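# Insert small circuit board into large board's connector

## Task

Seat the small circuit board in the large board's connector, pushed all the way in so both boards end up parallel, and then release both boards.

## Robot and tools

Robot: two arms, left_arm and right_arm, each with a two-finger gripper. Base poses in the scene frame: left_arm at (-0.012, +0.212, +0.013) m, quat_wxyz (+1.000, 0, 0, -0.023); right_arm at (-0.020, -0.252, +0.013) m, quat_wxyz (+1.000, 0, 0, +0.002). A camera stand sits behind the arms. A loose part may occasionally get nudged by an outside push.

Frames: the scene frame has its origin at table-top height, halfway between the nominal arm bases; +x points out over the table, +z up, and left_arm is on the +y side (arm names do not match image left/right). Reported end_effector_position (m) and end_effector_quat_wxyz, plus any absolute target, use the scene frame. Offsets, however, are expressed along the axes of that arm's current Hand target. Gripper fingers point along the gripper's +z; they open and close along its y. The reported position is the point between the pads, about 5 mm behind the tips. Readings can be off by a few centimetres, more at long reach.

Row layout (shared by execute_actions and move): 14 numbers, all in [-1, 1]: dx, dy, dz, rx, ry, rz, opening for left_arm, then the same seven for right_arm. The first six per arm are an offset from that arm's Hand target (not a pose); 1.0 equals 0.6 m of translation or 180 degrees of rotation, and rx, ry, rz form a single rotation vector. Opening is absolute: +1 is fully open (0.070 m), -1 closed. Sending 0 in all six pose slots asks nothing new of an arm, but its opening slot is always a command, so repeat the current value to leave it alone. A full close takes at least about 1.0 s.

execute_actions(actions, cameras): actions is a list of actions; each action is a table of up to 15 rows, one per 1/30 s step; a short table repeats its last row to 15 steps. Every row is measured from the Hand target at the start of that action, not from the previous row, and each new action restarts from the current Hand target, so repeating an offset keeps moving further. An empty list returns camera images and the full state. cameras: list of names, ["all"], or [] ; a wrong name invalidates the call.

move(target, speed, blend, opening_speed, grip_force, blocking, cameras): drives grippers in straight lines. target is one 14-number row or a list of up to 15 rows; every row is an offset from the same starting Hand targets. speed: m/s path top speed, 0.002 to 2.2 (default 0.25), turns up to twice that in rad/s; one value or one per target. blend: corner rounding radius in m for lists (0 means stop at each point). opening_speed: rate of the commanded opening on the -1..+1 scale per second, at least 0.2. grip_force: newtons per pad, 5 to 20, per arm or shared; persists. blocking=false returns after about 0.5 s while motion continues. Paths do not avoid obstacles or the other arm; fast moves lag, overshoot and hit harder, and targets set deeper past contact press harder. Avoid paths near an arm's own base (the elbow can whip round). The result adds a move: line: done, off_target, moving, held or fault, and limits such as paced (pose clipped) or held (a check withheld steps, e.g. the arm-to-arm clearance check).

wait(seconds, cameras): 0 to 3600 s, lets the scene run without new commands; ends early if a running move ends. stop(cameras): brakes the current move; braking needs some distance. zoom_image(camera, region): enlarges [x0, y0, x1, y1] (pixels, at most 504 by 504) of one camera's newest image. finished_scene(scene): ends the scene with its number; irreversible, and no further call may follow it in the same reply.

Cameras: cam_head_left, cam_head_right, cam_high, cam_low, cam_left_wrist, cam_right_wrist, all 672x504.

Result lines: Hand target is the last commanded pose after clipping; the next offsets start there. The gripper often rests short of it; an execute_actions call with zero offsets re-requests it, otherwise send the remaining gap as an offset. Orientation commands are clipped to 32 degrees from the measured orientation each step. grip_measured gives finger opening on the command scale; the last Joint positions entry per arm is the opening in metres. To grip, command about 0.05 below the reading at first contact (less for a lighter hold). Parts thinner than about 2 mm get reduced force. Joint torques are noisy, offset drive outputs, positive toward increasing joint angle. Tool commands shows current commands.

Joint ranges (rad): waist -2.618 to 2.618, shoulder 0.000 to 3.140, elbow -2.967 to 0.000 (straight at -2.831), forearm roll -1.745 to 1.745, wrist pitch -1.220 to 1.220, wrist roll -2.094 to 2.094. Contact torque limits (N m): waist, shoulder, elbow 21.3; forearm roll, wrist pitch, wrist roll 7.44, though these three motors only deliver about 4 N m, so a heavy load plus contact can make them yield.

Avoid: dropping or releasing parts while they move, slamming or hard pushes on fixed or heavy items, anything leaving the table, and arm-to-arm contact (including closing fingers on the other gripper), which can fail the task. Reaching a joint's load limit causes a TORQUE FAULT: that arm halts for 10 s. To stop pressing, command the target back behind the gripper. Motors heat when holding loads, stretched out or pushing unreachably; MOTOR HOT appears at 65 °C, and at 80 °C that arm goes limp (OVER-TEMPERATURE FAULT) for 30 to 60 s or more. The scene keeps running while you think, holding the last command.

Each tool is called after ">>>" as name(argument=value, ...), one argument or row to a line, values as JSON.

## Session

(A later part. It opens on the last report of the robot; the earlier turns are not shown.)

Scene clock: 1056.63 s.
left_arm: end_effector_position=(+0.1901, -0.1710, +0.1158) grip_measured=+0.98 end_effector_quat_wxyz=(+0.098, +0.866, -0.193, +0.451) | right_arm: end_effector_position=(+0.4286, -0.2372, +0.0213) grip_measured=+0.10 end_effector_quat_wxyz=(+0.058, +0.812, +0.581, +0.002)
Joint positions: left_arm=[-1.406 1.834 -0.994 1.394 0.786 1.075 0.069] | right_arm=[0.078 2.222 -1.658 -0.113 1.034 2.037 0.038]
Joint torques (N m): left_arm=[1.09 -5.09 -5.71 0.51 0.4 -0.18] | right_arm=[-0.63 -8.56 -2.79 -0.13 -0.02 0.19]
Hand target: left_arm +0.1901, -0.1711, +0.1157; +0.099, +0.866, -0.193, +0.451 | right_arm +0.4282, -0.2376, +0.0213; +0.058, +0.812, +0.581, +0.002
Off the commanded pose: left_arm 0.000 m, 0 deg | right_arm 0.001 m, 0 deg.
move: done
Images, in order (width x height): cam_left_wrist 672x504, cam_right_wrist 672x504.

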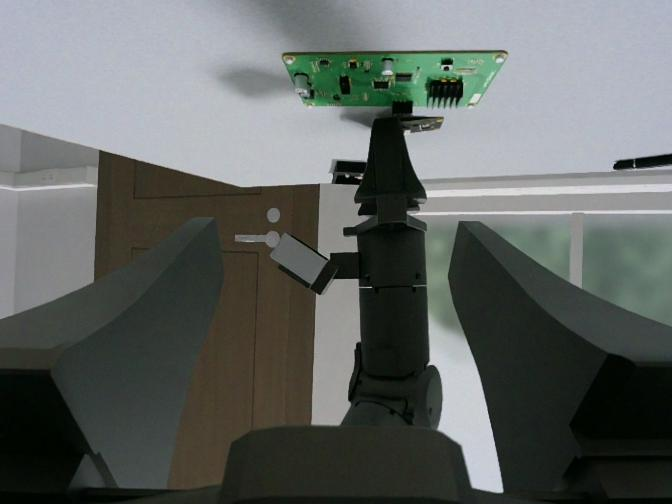

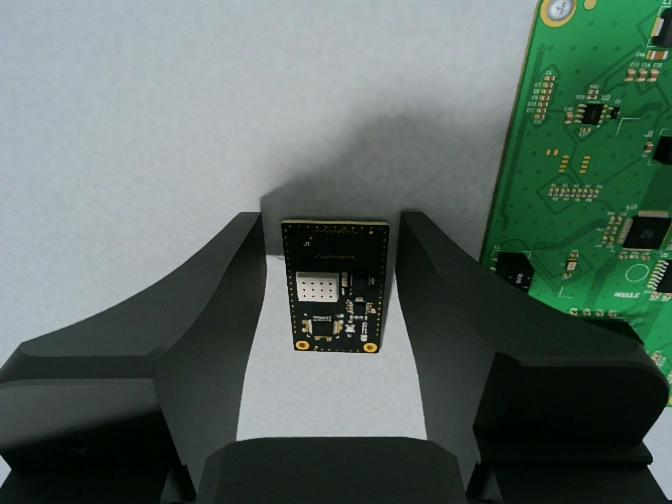

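>>> move(
  target=[
    [0,0,0,0,0,0,1,0,-0.0017,0.0020,0,0,0,0.1],
    [0,0,0,0,0,0,1,0,-0.0017,0.0020,0,0,0,-0.25],
  ],
  speed=0.06,
  opening_speed=0.5,
  cameras=["cam_right_wrist"],
)

>>> zoom_image(
  camera="cam_right_wrist",
  region=[200, 120, 460, 315],
)

Scene clock: 1063.23 s.
left_arm: end_effector_position=(+0.1901, -0.1710, +0.1158) grip_measured=+0.98 end_effector_quat_wxyz=(+0.098, +0.866, -0.193, +0.451) | right_arm: end_effector_position=(+0.4270, -0.2373, +0.0199) grip_measured=-0.15 end_effector_quat_wxyz=(+0.057, +0.812, +0.581, +0.001)
Joint positions: left_arm=[-1.406 1.834 -0.994 1.394 0.786 1.075 0.069] | right_arm=[0.078 2.219 -1.648 -0.113 1.029 2.038 0.03]
Joint torques (N m): left_arm=[1.06 -5.07 -5.64 0.5 0.39 -0.16] | right_arm=[0.32 -7.32 -3.77 -0.06 -0.21 0.2]
Hand target: left_arm +0.1901, -0.1711, +0.1157; +0.099, +0.866, -0.193, +0.451 | right_arm +0.4274, -0.2374, +0.0201; +0.058, +0.812, +0.581, +0.002
Off the commanded pose: left_arm 0.000 m, 0 deg | right_arm 0.000 m, 0 deg.
move: done

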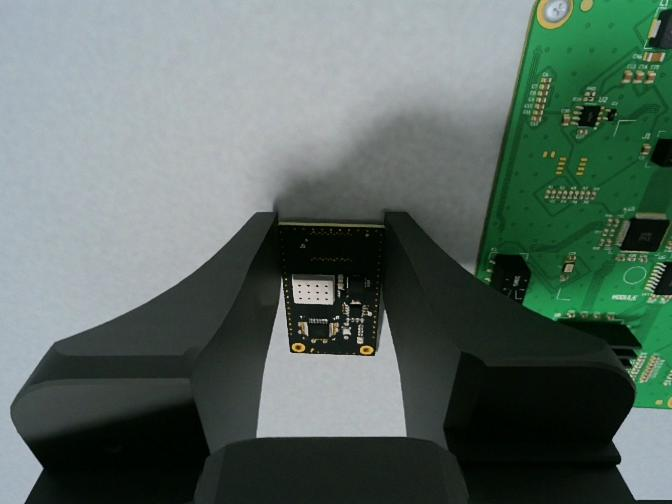

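Scaled by 1.938 from the camera's image (finer frame: 960x720).

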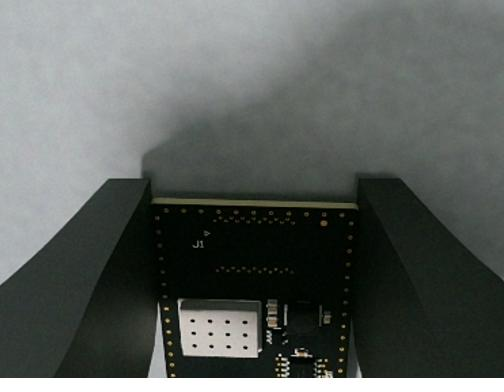

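>>> move(
  target=[
    [0,0,0,0,0,0,1,0,0,-0.055,0,0,0,-0.25],
    [0,0,0.13,0,0,0,1,-0.0483,-0.149,-0.0617,0,0.031,0,-0.25],
  ],
  speed=[0.12,0.2],
  blend=[0.01,0],
  cameras=["cam_right_wrist","cam_left_wrist"],
)

>>> zoom_image(
  camera="cam_right_wrist",
  region=[200, 120, 460, 315],
)

>>> zoom_image(
  camera="cam_left_wrist",
  region=[260, 70, 560, 215],
)

Scene clock: 1073.17 s.
left_arm: end_effector_position=(+0.2486, -0.1981, +0.0710) grip_measured=+0.98 end_effector_quat_wxyz=(+0.099, +0.866, -0.193, +0.451) | right_arm: end_effector_position=(+0.3308, -0.2328, +0.0502) grip_measured=-0.15 end_effector_quat_wxyz=(+0.030, +0.811, +0.583, +0.041)
Joint positions: left_arm=[-1.247 2.043 -1.118 1.593 0.669 0.96 0.069] | right_arm=[0.055 1.838 -1.135 -0.008 0.854 1.96 0.03]
Joint torques (N m): left_arm=[0.18 -7.7 -4.2 0.24 0.76 -0.01] | right_arm=[-0.25 -4.9 -3.67 -0.07 0 0.01]
Hand target: left_arm +0.2480, -0.1980, +0.0710; +0.099, +0.866, -0.193, +0.451 | right_arm +0.3311, -0.2328, +0.0501; +0.030, +0.811, +0.583, +0.041
Off the commanded pose: left_arm 0.001 m, 0 deg | right_arm 0.000 m, 0 deg.
move: done
Images, in order (width x height): cam_left_wrist 672x504, cam_right_wrist 672x504.

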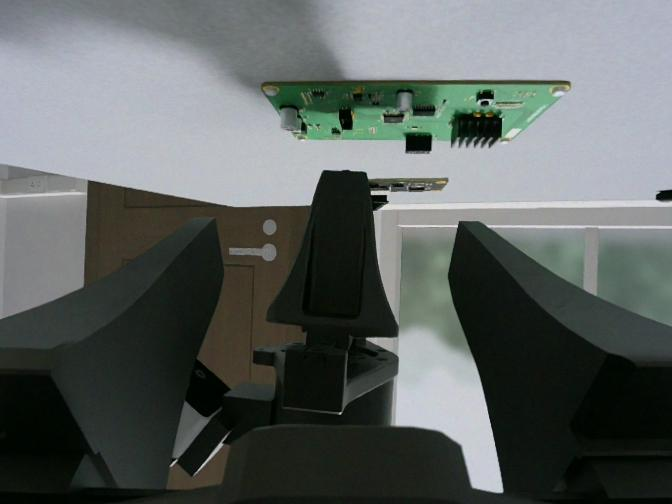

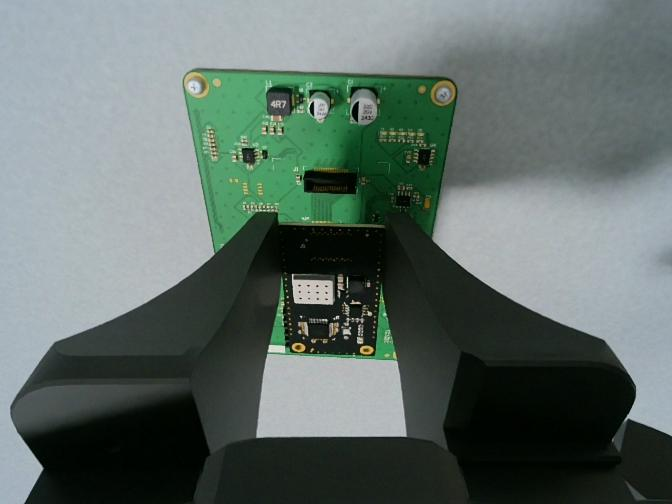

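Scaled by 1.938 from the camera's image (finer frame: 960x720).

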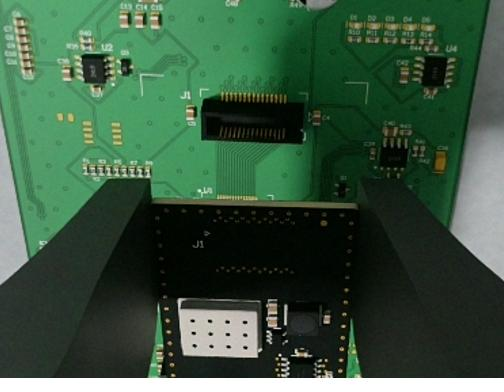

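Scaled by 1.680 from the camera's image (finer frame: 960x720).

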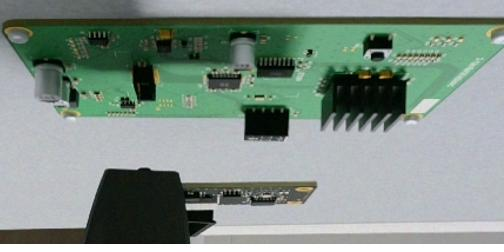

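>>> zoom_image(
  camera="cam_left_wrist",
  region=[320, 150, 470, 222],
)

Scaled by 3.360 from the camera's image (finer frame: 960x720).

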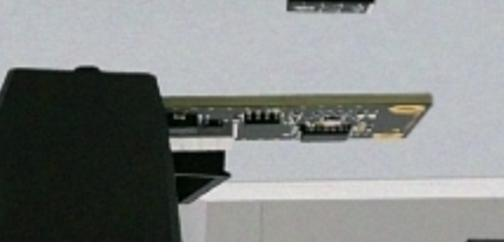

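>>> move(
  target=[0,0,0,0,0,0,1,0,0.0015,0.025,0,0.0095,0,-0.25],
  speed=0.08,
  cameras=["cam_right_wrist","cam_left_wrist"],
)

>>> zoom_image(
  camera="cam_right_wrist",
  region=[200, 120, 460, 315],
)

>>> zoom_image(
  camera="cam_left_wrist",
  region=[300, 90, 460, 167],
)

Scene clock: 1102.60 s.
left_arm: end_effector_position=(+0.2481, -0.1981, +0.0707) grip_measured=+0.98 end_effector_quat_wxyz=(+0.098, +0.866, -0.193, +0.451) | right_arm: end_effector_position=(+0.3334, -0.2329, +0.0347) grip_measured=-0.15 end_effector_quat_wxyz=(+0.020, +0.810, +0.583, +0.053)
Joint positions: left_arm=[-1.248 2.043 -1.118 1.593 0.669 0.96 0.069] | right_arm=[0.035 1.869 -1.109 0.035 0.787 1.911 0.03]
Joint torques (N m): left_arm=[0.17 -7.81 -3.96 0.23 0.76 0.13] | right_arm=[-0.49 -6.31 -2.62 -0.01 -0.07 0.19]
Hand target: left_arm +0.2480, -0.1980, +0.0710; +0.099, +0.866, -0.193, +0.451 | right_arm +0.3334, -0.2331, +0.0353; +0.021, +0.810, +0.583, +0.053
Off the commanded pose: left_arm 0.000 m, 0 deg | right_arm 0.001 m, 0 deg.
move: done
Images, in order (width x height): cam_left_wrist 672x504, cam_right_wrist 672x504.

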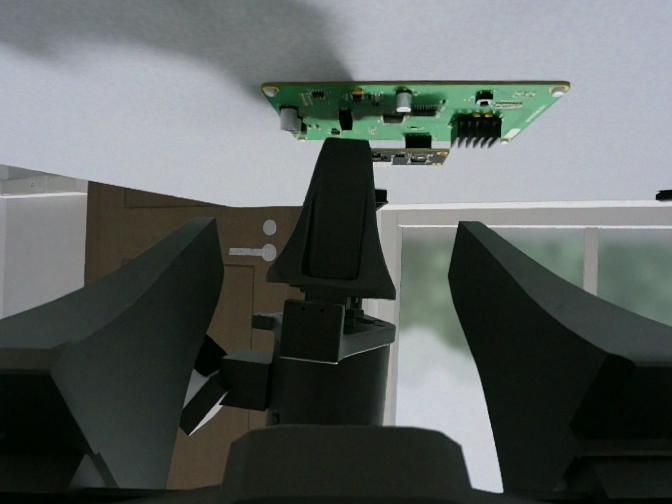

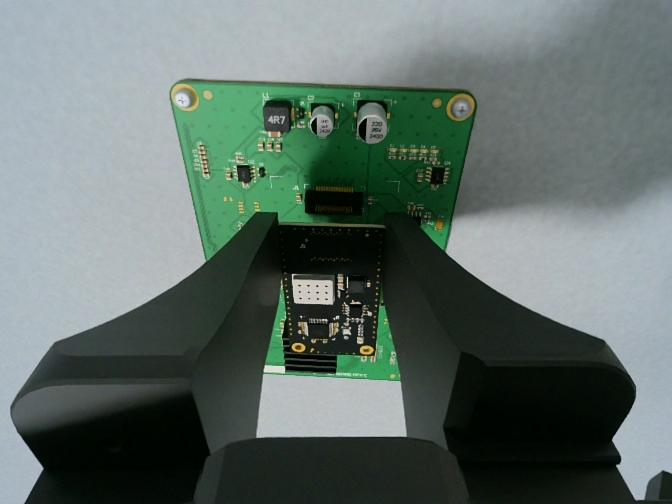

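Scaled by 1.938 from the camera's image (finer frame: 960x720).

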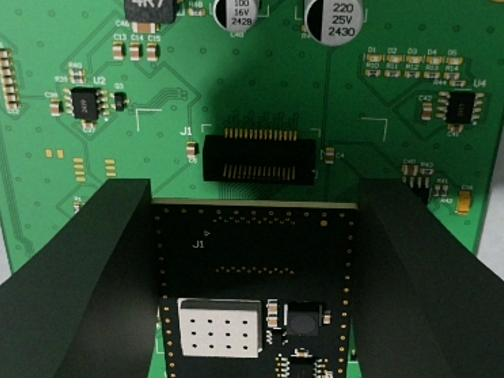

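Scaled by 3.150 from the camera's image (finer frame: 960x720).

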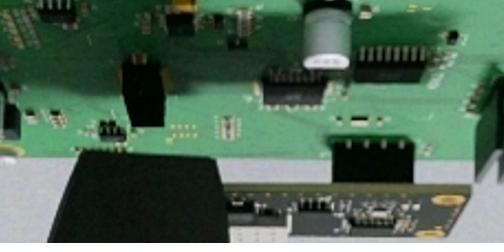

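>>> zoom_image(
  camera="cam_left_wrist",
  region=[310, 100, 390, 150],
)

Scaled by 6.300 from the camera's image (finer frame: 960x720).

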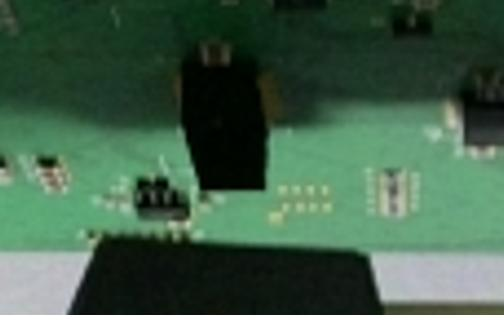

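>>> move(
  target=[0,0,0,0,0,0,1,0,-0.0003,0.0117,0,0.0045,0,-0.25],
  speed=0.05,
  cameras=["cam_right_wrist","cam_left_wrist"],
)

>>> zoom_image(
  camera="cam_right_wrist",
  region=[200, 120, 460, 315],
)

>>> zoom_image(
  camera="cam_left_wrist",
  region=[300, 90, 460, 167],
)

>>> zoom_image(
  camera="cam_left_wrist",
  region=[310, 90, 390, 140],
)

Scene clock: 1122.60 s.
left_arm: end_effector_position=(+0.2481, -0.1981, +0.0707) grip_measured=+0.98 end_effector_quat_wxyz=(+0.098, +0.866, -0.193, +0.451) | right_arm: end_effector_position=(+0.3346, -0.2325, +0.0289) grip_measured=-0.15 end_effector_quat_wxyz=(+0.017, +0.810, +0.583, +0.060)
Joint positions: left_arm=[-1.248 2.043 -1.118 1.593 0.669 0.96 0.069] | right_arm=[0.028 1.88 -1.096 0.056 0.756 1.887 0.03]
Joint torques (N m): left_arm=[0.16 -7.77 -3.93 0.24 0.77 0.13] | right_arm=[-0.88 -4.92 -1.87 -0.05 -0.06 0.11]
Hand target: left_arm +0.2480, -0.1980, +0.0710; +0.099, +0.866, -0.193, +0.451 | right_arm +0.3340, -0.2328, +0.0283; +0.017, +0.810, +0.583, +0.059
Off the commanded pose: left_arm 0.000 m, 0 deg | right_arm 0.001 m, 0 deg.
move: done
Images, in order (width x height): cam_left_wrist 672x504, cam_right_wrist 672x504.

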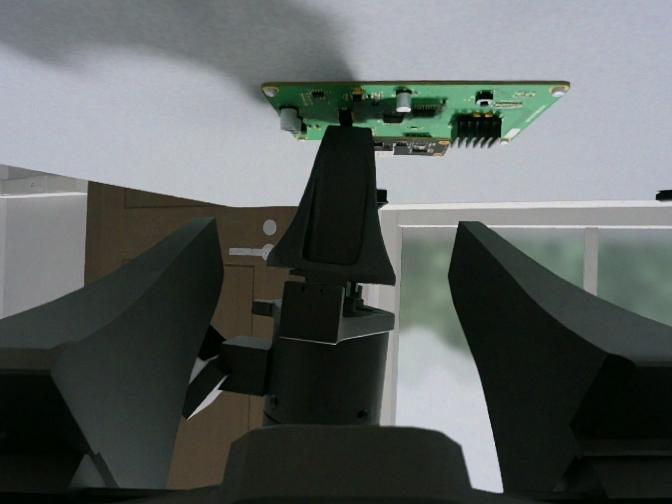

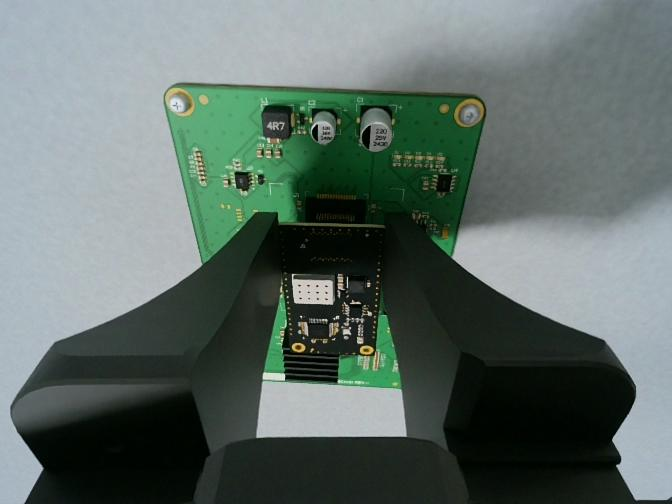

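Scaled by 1.938 from the camera's image (finer frame: 960x720).

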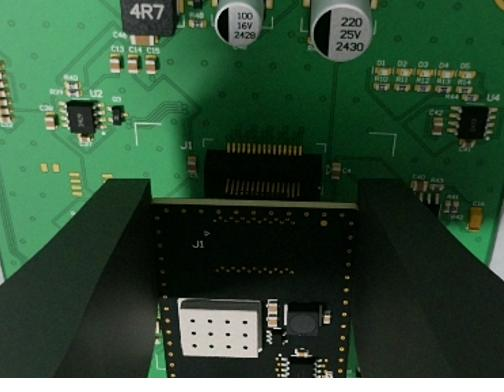

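Scaled by 3.150 from the camera's image (finer frame: 960x720).

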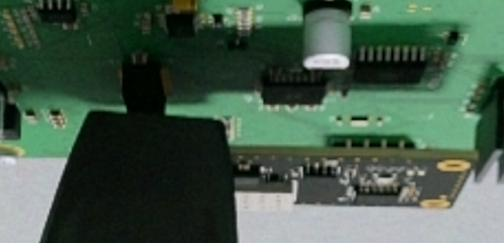

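Scaled by 6.300 from the camera's image (finer frame: 960x720).

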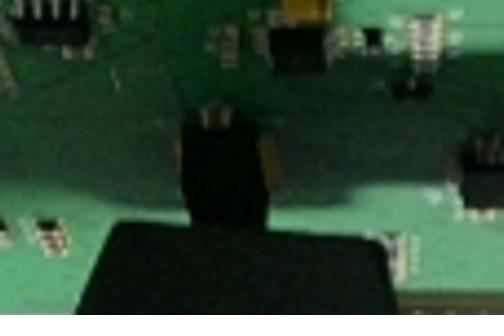

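>>> move(
  target=[0,0,0,0,0,0,1,-0.0012,-0.0008,-0.001,0,-0.001,0,-0.25],
  speed=0.05,
  cameras=["cam_right_wrist","cam_left_wrist"],
)

>>> zoom_image(
  camera="cam_right_wrist",
  region=[200, 120, 460, 315],
)

>>> zoom_image(
  camera="cam_left_wrist",
  region=[300, 90, 460, 167],
)

>>> zoom_image(
  camera="cam_left_wrist",
  region=[310, 90, 390, 140],
)

Scene clock: 1130.97 s.
left_arm: end_effector_position=(+0.2481, -0.1981, +0.0707) grip_measured=+0.98 end_effector_quat_wxyz=(+0.098, +0.866, -0.193, +0.451) | right_arm: end_effector_position=(+0.3333, -0.2334, +0.0287) grip_measured=-0.15 end_effector_quat_wxyz=(+0.018, +0.810, +0.583, +0.057)
Joint positions: left_arm=[-1.248 2.043 -1.118 1.593 0.669 0.96 0.069] | right_arm=[0.028 1.879 -1.094 0.05 0.759 1.891 0.03]
Joint torques (N m): left_arm=[0.2 -7.78 -3.96 0.24 0.76 0.12] | right_arm=[-0.13 -6.35 -2.44 0.11 -0.21 -0.16]
Hand target: left_arm +0.2480, -0.1980, +0.0710; +0.099, +0.866, -0.193, +0.451 | right_arm +0.3333, -0.2334, +0.0288; +0.018, +0.810, +0.583, +0.058
Off the commanded pose: left_arm 0.000 m, 0 deg | right_arm 0.000 m, 0 deg.
move: done
Images, in order (width x height): cam_left_wrist 672x504, cam_right_wrist 672x504.

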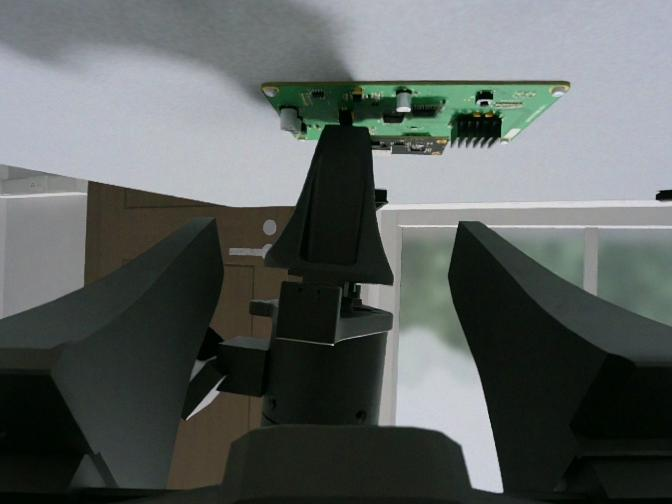

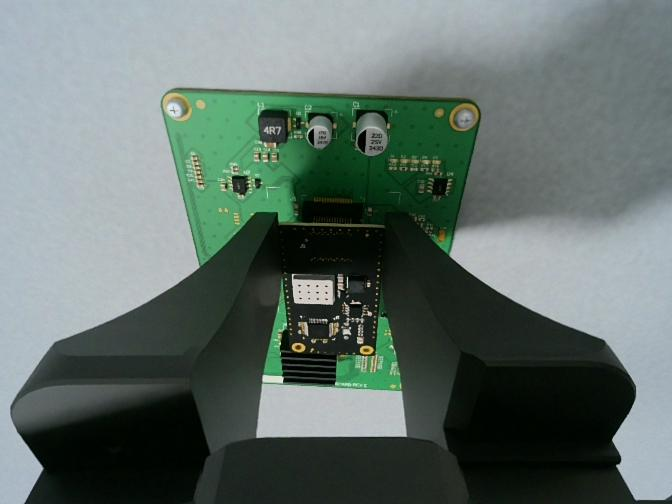

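Scaled by 1.938 from the camera's image (finer frame: 960x720).

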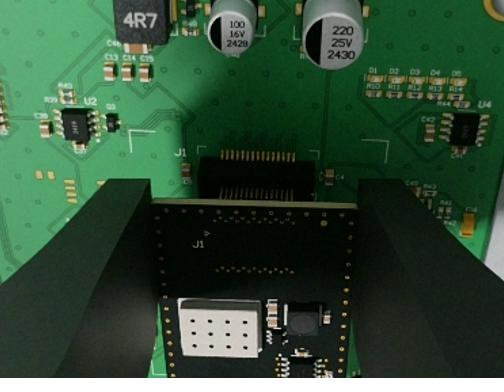

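Scaled by 3.150 from the camera's image (finer frame: 960x720).

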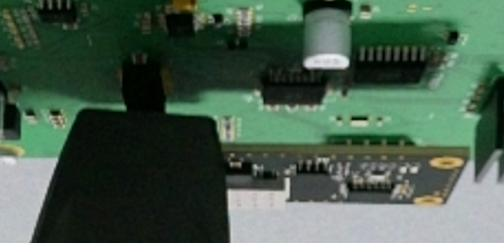

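Scaled by 6.300 from the camera's image (finer frame: 960x720).

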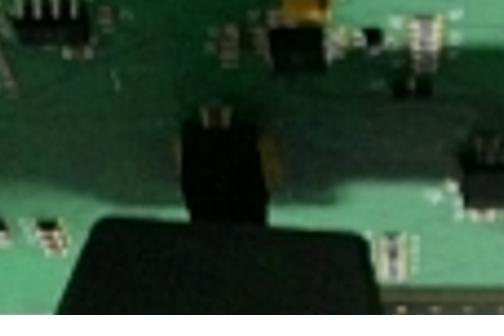

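>>> move(
  target=[0,0,0,0,0,0,1,0,0,-0.033,0,0,0,-0.25],
  speed=0.1,
  cameras=["cam_left_wrist"],
)

>>> zoom_image(
  camera="cam_left_wrist",
  region=[310, 150, 390, 200],
)

>>> zoom_image(
  camera="cam_left_wrist",
  region=[390, 150, 470, 200],
)

>>> zoom_image(
  camera="cam_left_wrist",
  region=[310, 80, 390, 130],
)

Scene clock: 1141.40 s.
left_arm: end_effector_position=(+0.2481, -0.1981, +0.0707) grip_measured=+0.98 end_effector_quat_wxyz=(+0.098, +0.866, -0.193, +0.451) | right_arm: end_effector_position=(+0.3314, -0.2339, +0.0495) grip_measured=-0.15 end_effector_quat_wxyz=(+0.018, +0.810, +0.583, +0.059)
Joint positions: left_arm=[-1.248 2.043 -1.118 1.593 0.669 0.96 0.069] | right_arm=[0.026 1.831 -1.118 0.048 0.828 1.893 0.03]
Joint torques (N m): left_arm=[0.17 -7.79 -4 0.25 0.77 0.12] | right_arm=[-0.66 -4.36 -2.73 -0.06 -0.23 0.18]
Hand target: left_arm +0.2480, -0.1980, +0.0710; +0.099, +0.866, -0.193, +0.451 | right_arm +0.3310, -0.2341, +0.0485; +0.018, +0.810, +0.583, +0.058
Off the commanded pose: left_arm 0.000 m, 0 deg | right_arm 0.001 m, 0 deg.
move: done

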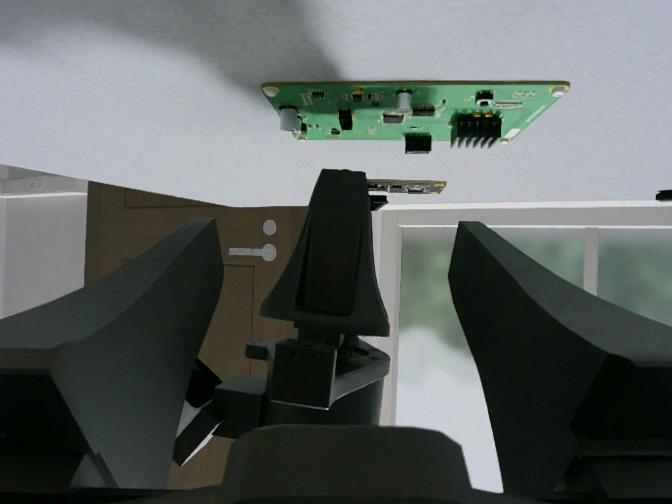

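Scaled by 6.300 from the camera's image (finer frame: 960x720).

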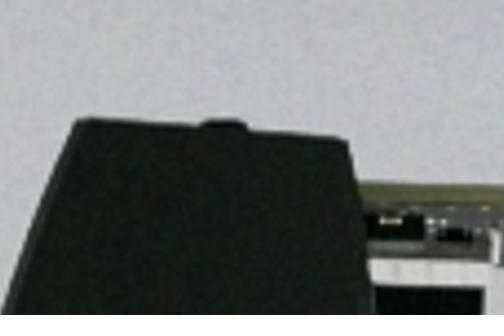

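Scaled by 6.300 from the camera's image (finer frame: 960x720).

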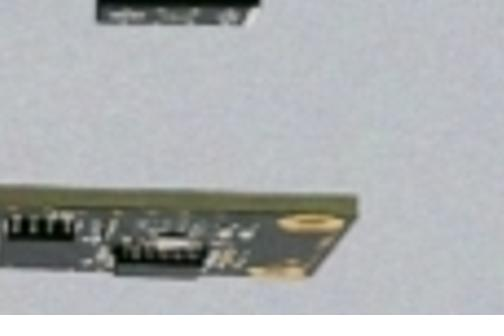

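Scaled by 6.300 from the camera's image (finer frame: 960x720).

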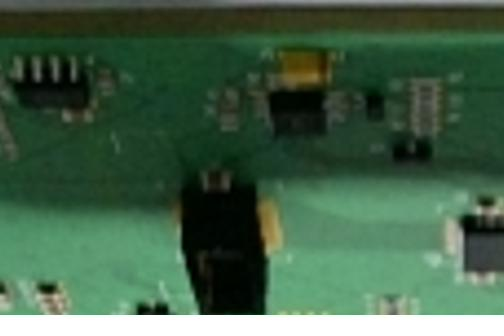

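>>> move(
  target=[0,0,0,0,0,0,1,0.0006,0,0.0335,0,0,0,-0.25],
  speed=0.06,
  cameras=["cam_right_wrist","cam_left_wrist"],
)

>>> zoom_image(
  camera="cam_right_wrist",
  region=[200, 120, 460, 315],
)

>>> zoom_image(
  camera="cam_left_wrist",
  region=[310, 90, 470, 167],
)

Scene clock: 1162.23 s.
left_arm: end_effector_position=(+0.2481, -0.1981, +0.0707) grip_measured=+0.98 end_effector_quat_wxyz=(+0.098, +0.866, -0.193, +0.451) | right_arm: end_effector_position=(+0.3332, -0.2334, +0.0279) grip_measured=-0.15 end_effector_quat_wxyz=(+0.017, +0.811, +0.583, +0.057)
Joint positions: left_arm=[-1.248 2.043 -1.118 1.593 0.669 0.96 0.069] | right_arm=[0.028 1.88 -1.093 0.05 0.757 1.893 0.03]
Joint torques (N m): left_arm=[0.21 -7.82 -3.95 0.24 0.77 0.11] | right_arm=[0.01 -6.08 -2.66 0.15 -0.07 -0.18]
Hand target: left_arm +0.2480, -0.1980, +0.0710; +0.099, +0.866, -0.193, +0.451 | right_arm +0.3334, -0.2330, +0.0285; +0.018, +0.810, +0.583, +0.058
Off the commanded pose: left_arm 0.000 m, 0 deg | right_arm 0.001 m, 0 deg.
move: done
Images, in order (width x height): cam_left_wrist 672x504, cam_right_wrist 672x504.

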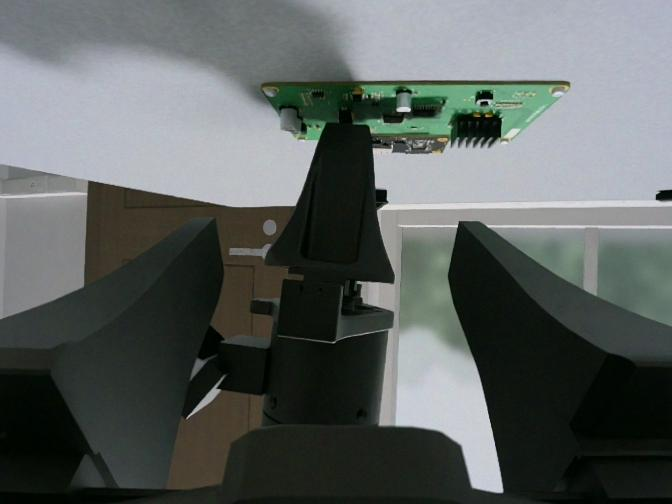

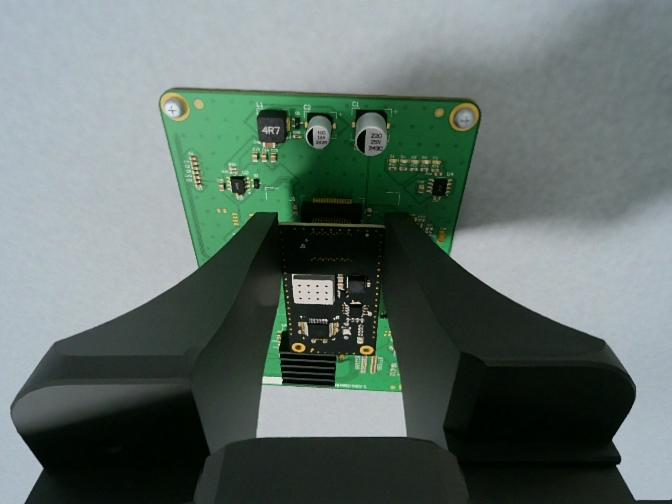

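Scaled by 1.938 from the camera's image (finer frame: 960x720).

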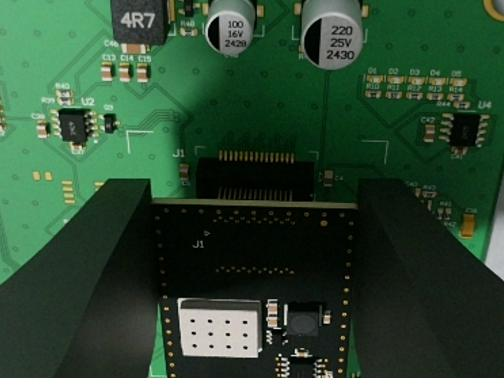

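Scaled by 3.150 from the camera's image (finer frame: 960x720).

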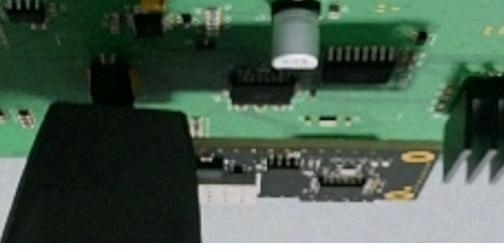

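>>> move(
  target=[0,0,0,0,0,0,1,0.0003,0.0006,0.0042,0,0,0,-0.25],
  speed=0.03,
  cameras=["cam_right_wrist","cam_left_wrist"],
)

>>> zoom_image(
  camera="cam_right_wrist",
  region=[200, 120, 460, 315],
)

>>> zoom_image(
  camera="cam_left_wrist",
  region=[310, 90, 470, 167],
)

Scene clock: 1166.20 s.
left_arm: end_effector_position=(+0.2481, -0.1981, +0.0707) grip_measured=+0.98 end_effector_quat_wxyz=(+0.098, +0.866, -0.193, +0.451) | right_arm: end_effector_position=(+0.3343, -0.2329, +0.0265) grip_measured=-0.15 end_effector_quat_wxyz=(+0.018, +0.810, +0.583, +0.058)
Joint positions: left_arm=[-1.248 2.043 -1.118 1.593 0.669 0.96 0.069] | right_arm=[0.029 1.885 -1.093 0.051 0.75 1.892 0.03]
Joint torques (N m): left_arm=[0.17 -7.78 -3.96 0.25 0.77 0.11] | right_arm=[0.3 -4.57 -2.48 0.13 -0.17 -0.19]
Hand target: left_arm +0.2480, -0.1980, +0.0710; +0.099, +0.866, -0.193, +0.451 | right_arm +0.3341, -0.2329, +0.0261; +0.018, +0.810, +0.583, +0.058
Off the commanded pose: left_arm 0.000 m, 0 deg | right_arm 0.000 m, 0 deg.
move: done
Images, in order (width x height): cam_left_wrist 672x504, cam_right_wrist 672x504.

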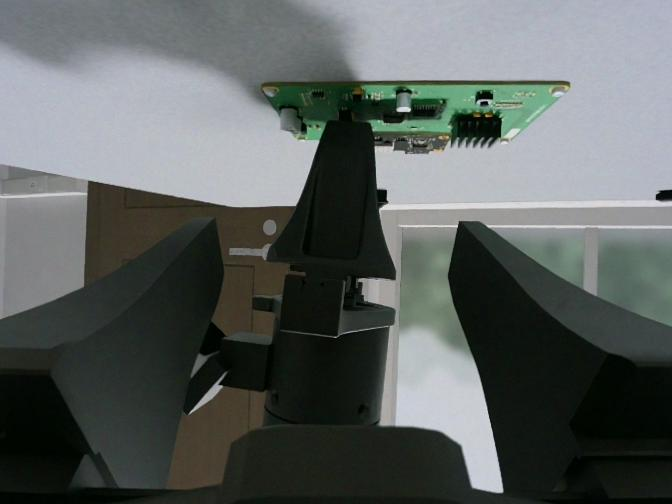

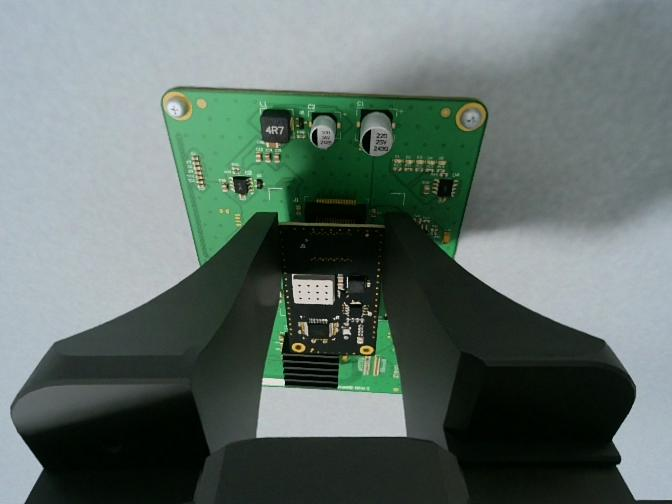

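Scaled by 1.938 from the camera's image (finer frame: 960x720).

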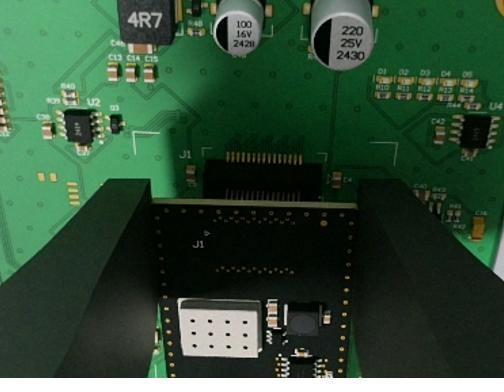

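Scaled by 3.150 from the camera's image (finer frame: 960x720).

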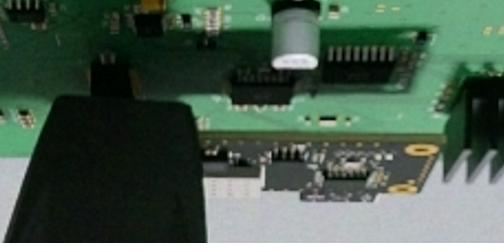

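>>> move(
  target=[0,0,0,0,0,0,1,-0.0011,-0.0011,-0.0005,0,0,0,-0.25],
  speed=0.05,
  cameras=["cam_right_wrist","cam_left_wrist"],
)

>>> zoom_image(
  camera="cam_right_wrist",
  region=[200, 120, 460, 315],
)

>>> zoom_image(
  camera="cam_left_wrist",
  region=[310, 90, 470, 167],
)

Scene clock: 1171.70 s.
left_arm: end_effector_position=(+0.2481, -0.1981, +0.0707) grip_measured=+0.98 end_effector_quat_wxyz=(+0.098, +0.866, -0.193, +0.451) | right_arm: end_effector_position=(+0.3328, -0.2330, +0.0259) grip_measured=-0.15 end_effector_quat_wxyz=(+0.017, +0.810, +0.583, +0.057)
Joint positions: left_arm=[-1.248 2.043 -1.118 1.593 0.669 0.96 0.069] | right_arm=[0.029 1.884 -1.089 0.051 0.75 1.891 0.03]
Joint torques (N m): left_arm=[0.23 -7.74 -4.02 0.25 0.76 0.11] | right_arm=[-0.66 -6.4 -2.95 0.09 -0.19 -0.24]
Hand target: left_arm +0.2480, -0.1980, +0.0710; +0.099, +0.866, -0.193, +0.451 | right_arm +0.3333, -0.2333, +0.0263; +0.018, +0.810, +0.583, +0.058
Off the commanded pose: left_arm 0.000 m, 0 deg | right_arm 0.001 m, 0 deg.
move: done
Images, in order (width x height): cam_left_wrist 672x504, cam_right_wrist 672x504.

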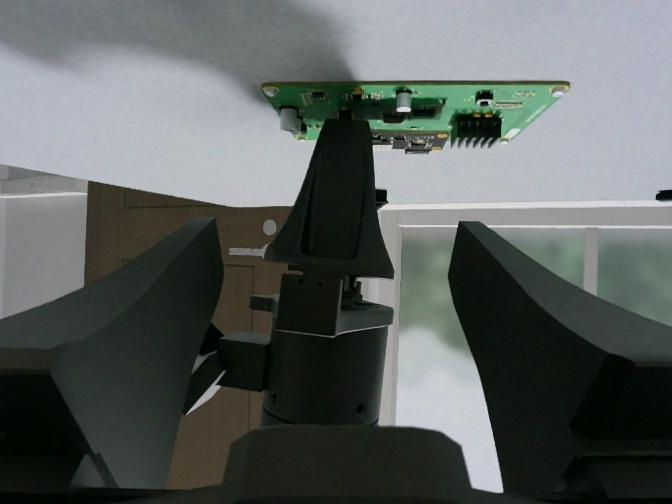

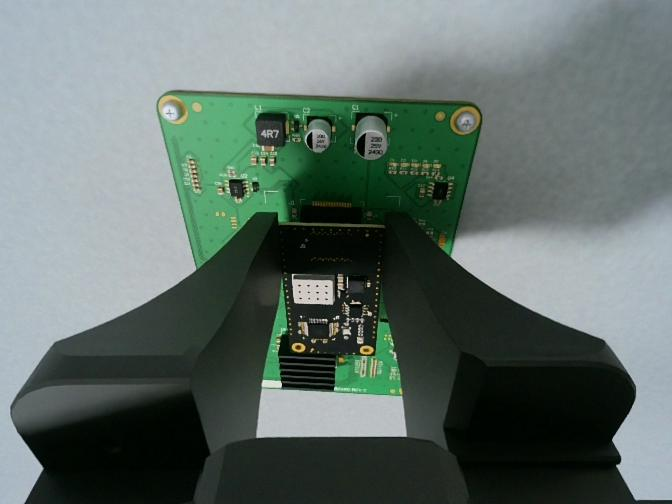

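Scaled by 1.938 from the camera's image (finer frame: 960x720).

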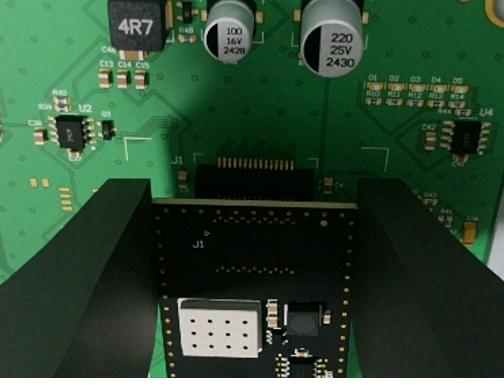

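Scaled by 3.150 from the camera's image (finer frame: 960x720).

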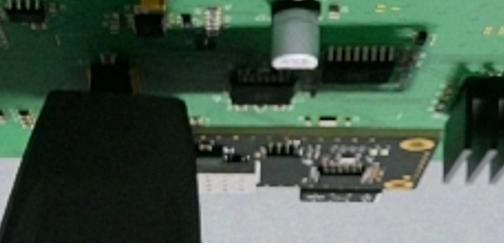

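>>> move(
  target=[0,0,0,0,0,0,1,-0.0004,0.0002,0.0060,0,0,0.001,-0.25],
  speed=0.03,
  cameras=["cam_right_wrist","cam_left_wrist"],
)

>>> zoom_image(
  camera="cam_right_wrist",
  region=[200, 120, 460, 315],
)

>>> zoom_image(
  camera="cam_left_wrist",
  region=[310, 90, 470, 167],
)

Scene clock: 1180.87 s.
left_arm: end_effector_position=(+0.2481, -0.1981, +0.0707) grip_measured=+0.98 end_effector_quat_wxyz=(+0.098, +0.866, -0.193, +0.451) | right_arm: end_effector_position=(+0.3354, -0.2332, +0.0247) grip_measured=-0.16 end_effector_quat_wxyz=(+0.020, +0.811, +0.582, +0.061)
Joint positions: left_arm=[-1.248 2.043 -1.118 1.593 0.669 0.96 0.069] | right_arm=[0.028 1.888 -1.089 0.052 0.736 1.892 0.03]
Joint torques (N m): left_arm=[0.17 -7.74 -3.99 0.25 0.77 0.11] | right_arm=[-0.77 -1.03 0.39 -0.05 0.12 0.21]
Hand target: left_arm +0.2480, -0.1980, +0.0710; +0.099, +0.866, -0.193, +0.451 | right_arm +0.3337, -0.2334, +0.0227; +0.018, +0.811, +0.582, +0.058
Off the commanded pose: left_arm 0.000 m, 0 deg | right_arm 0.003 m, 0 deg.
move: done
Images, in order (width x height): cam_left_wrist 672x504, cam_right_wrist 672x504.

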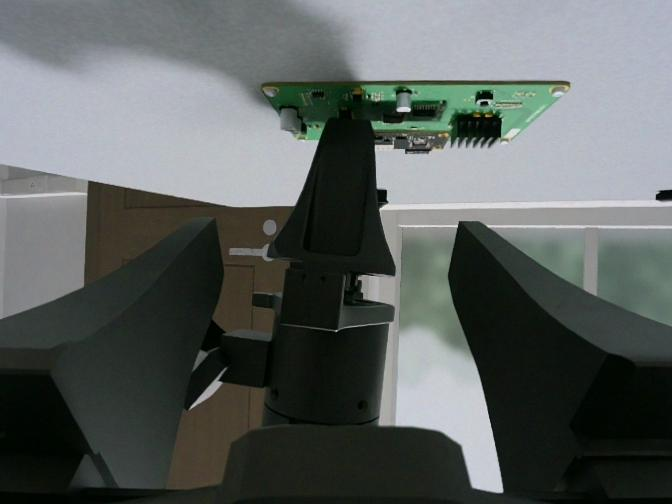

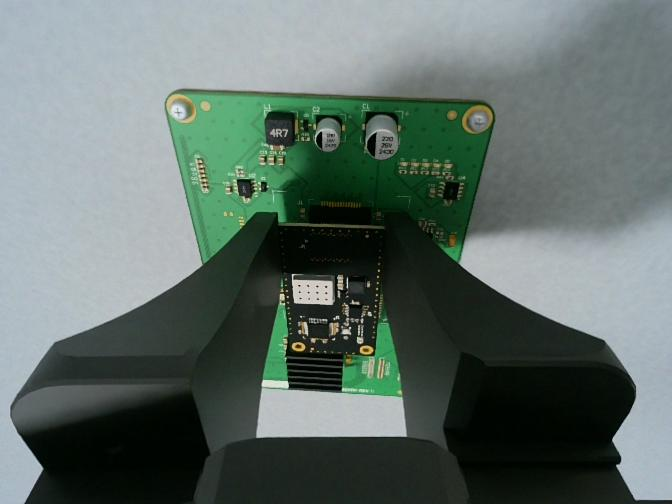

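Scaled by 1.938 from the camera's image (finer frame: 960x720).

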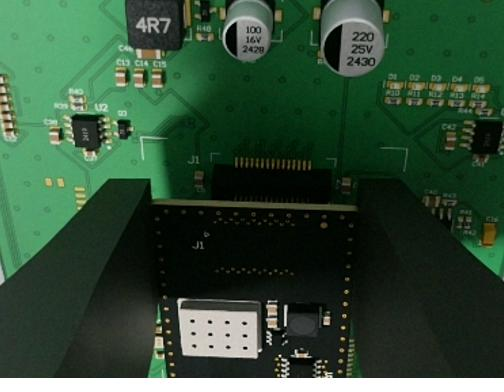

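Scaled by 3.150 from the camera's image (finer frame: 960x720).

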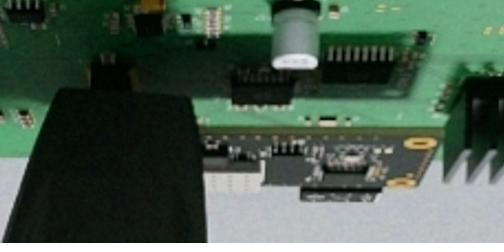

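>>> move(
  target=[
    [0,0,0,0,0,0,1,-0.001,-0.001,-0.010,0,0,0,-0.25],
    [0,0,0,0,0,0,1,-0.0085,-0.0005,-0.0045,0,0,0,-0.25],
  ],
  speed=0.06,
  cameras=["cam_right_wrist","cam_left_wrist"],
)

>>> zoom_image(
  camera="cam_right_wrist",
  region=[200, 120, 460, 315],
)

>>> zoom_image(
  camera="cam_left_wrist",
  region=[300, 80, 510, 181],
)

Scene clock: 1299.83 s.
left_arm: end_effector_position=(+0.2481, -0.1981, +0.0707) grip_measured=+0.98 end_effector_quat_wxyz=(+0.098, +0.866, -0.193, +0.451) | right_arm: end_effector_position=(+0.3324, -0.2387, +0.0259) grip_measured=-0.15 end_effector_quat_wxyz=(+0.019, +0.811, +0.582, +0.059)
Joint positions: left_arm=[-1.248 2.043 -1.118 1.593 0.669 0.96 0.069] | right_arm=[0.012 1.878 -1.079 0.053 0.741 1.875 0.03]
Joint torques (N m): left_arm=[0.22 -7.76 -3.98 0.25 0.77 0.1] | right_arm=[0.39 -4.6 -1.94 0.15 -0.1 0.2]
Hand target: left_arm +0.2480, -0.1980, +0.0710; +0.099, +0.866, -0.193, +0.451 | right_arm +0.3315, -0.2383, +0.0250; +0.018, +0.811, +0.582, +0.058
Off the commanded pose: left_arm 0.000 m, 0 deg | right_arm 0.001 m, 0 deg.
move: done
Images, in order (width x height): cam_left_wrist 672x504, cam_right_wrist 672x504.

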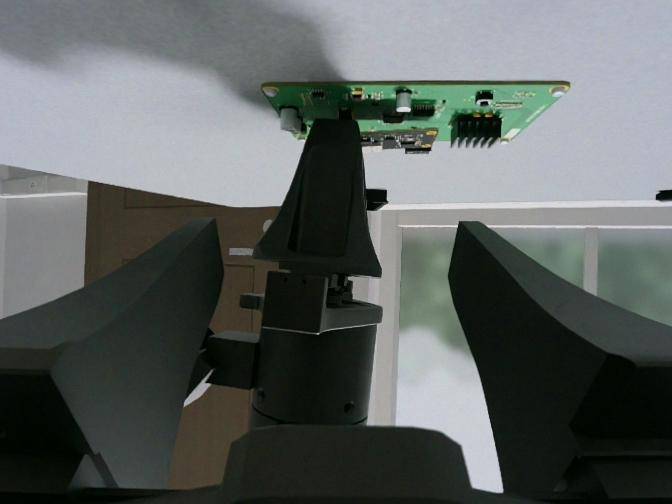

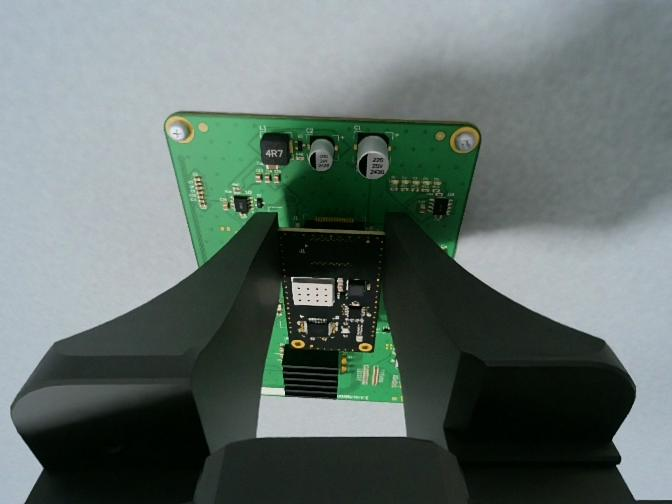

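Scaled by 1.938 from the camera's image (finer frame: 960x720).

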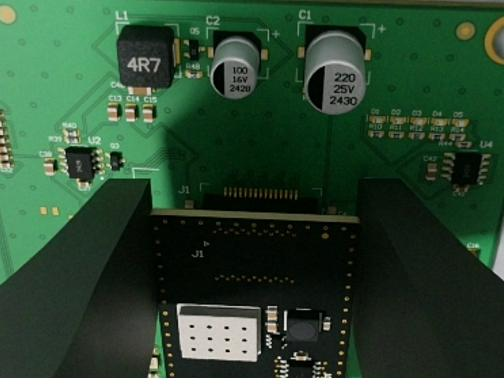

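Scaled by 2.400 from the camera's image (finer frame: 960x720).

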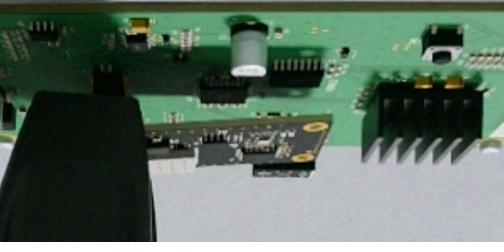

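>>> move(
  target=[0,0,0,0,0,0,1,-0.0025,-0.0012,-0.004,0,0.017,0,-0.25],
  speed=0.06,
  cameras=["cam_right_wrist","cam_left_wrist"],
)

>>> zoom_image(
  camera="cam_right_wrist",
  region=[200, 120, 460, 315],
)

>>> zoom_image(
  camera="cam_left_wrist",
  region=[300, 80, 510, 181],
)

Scene clock: 1325.47 s.
left_arm: end_effector_position=(+0.2481, -0.1981, +0.0707) grip_measured=+0.98 end_effector_quat_wxyz=(+0.098, +0.866, -0.193, +0.451) | right_arm: end_effector_position=(+0.3302, -0.2395, +0.0272) grip_measured=-0.15 end_effector_quat_wxyz=(+0.002, +0.809, +0.582, +0.080)
Joint positions: left_arm=[-1.248 2.043 -1.118 1.593 0.669 0.96 0.069] | right_arm=[-0.026 1.864 -1.057 0.14 0.726 1.774 0.03]
Joint torques (N m): left_arm=[0.18 -7.8 -4.01 0.25 0.76 0.1] | right_arm=[-0.12 -6.12 -2.45 -0.01 -0.19 0.22]
Hand target: left_arm +0.2480, -0.1980, +0.0710; +0.099, +0.866, -0.193, +0.451 | right_arm +0.3301, -0.2395, +0.0272; +0.002, +0.809, +0.582, +0.079
Off the commanded pose: left_arm 0.000 m, 0 deg | right_arm 0.000 m, 0 deg.
move: done
Images, in order (width x height): cam_left_wrist 672x504, cam_right_wrist 672x504.

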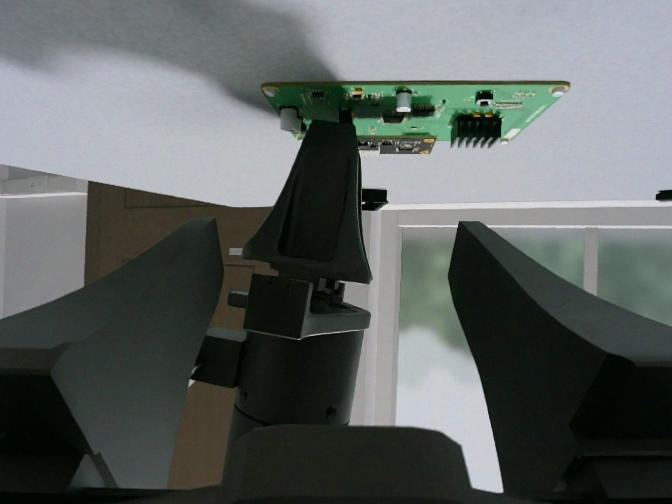

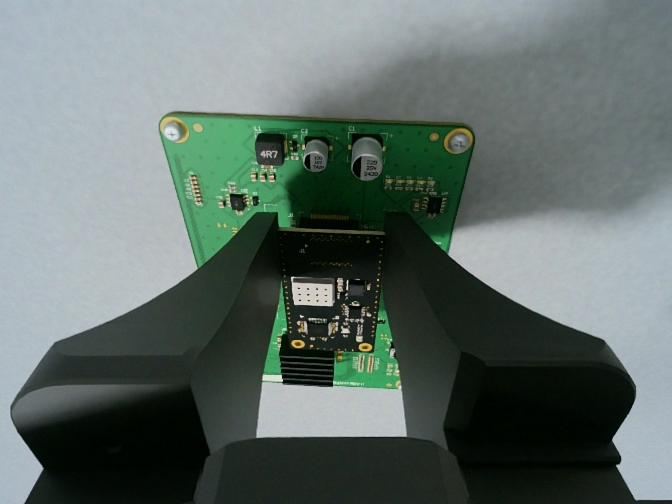

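Scaled by 1.938 from the camera's image (finer frame: 960x720).

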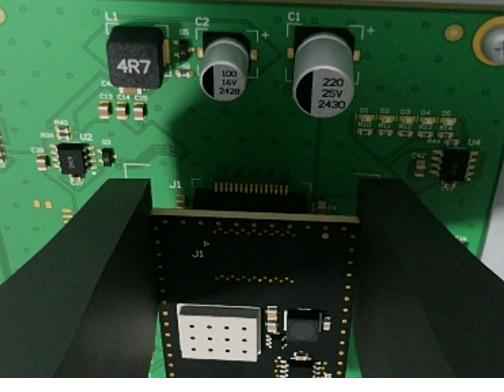

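Scaled by 2.400 from the camera's image (finer frame: 960x720).

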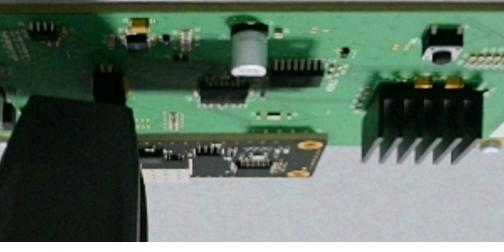

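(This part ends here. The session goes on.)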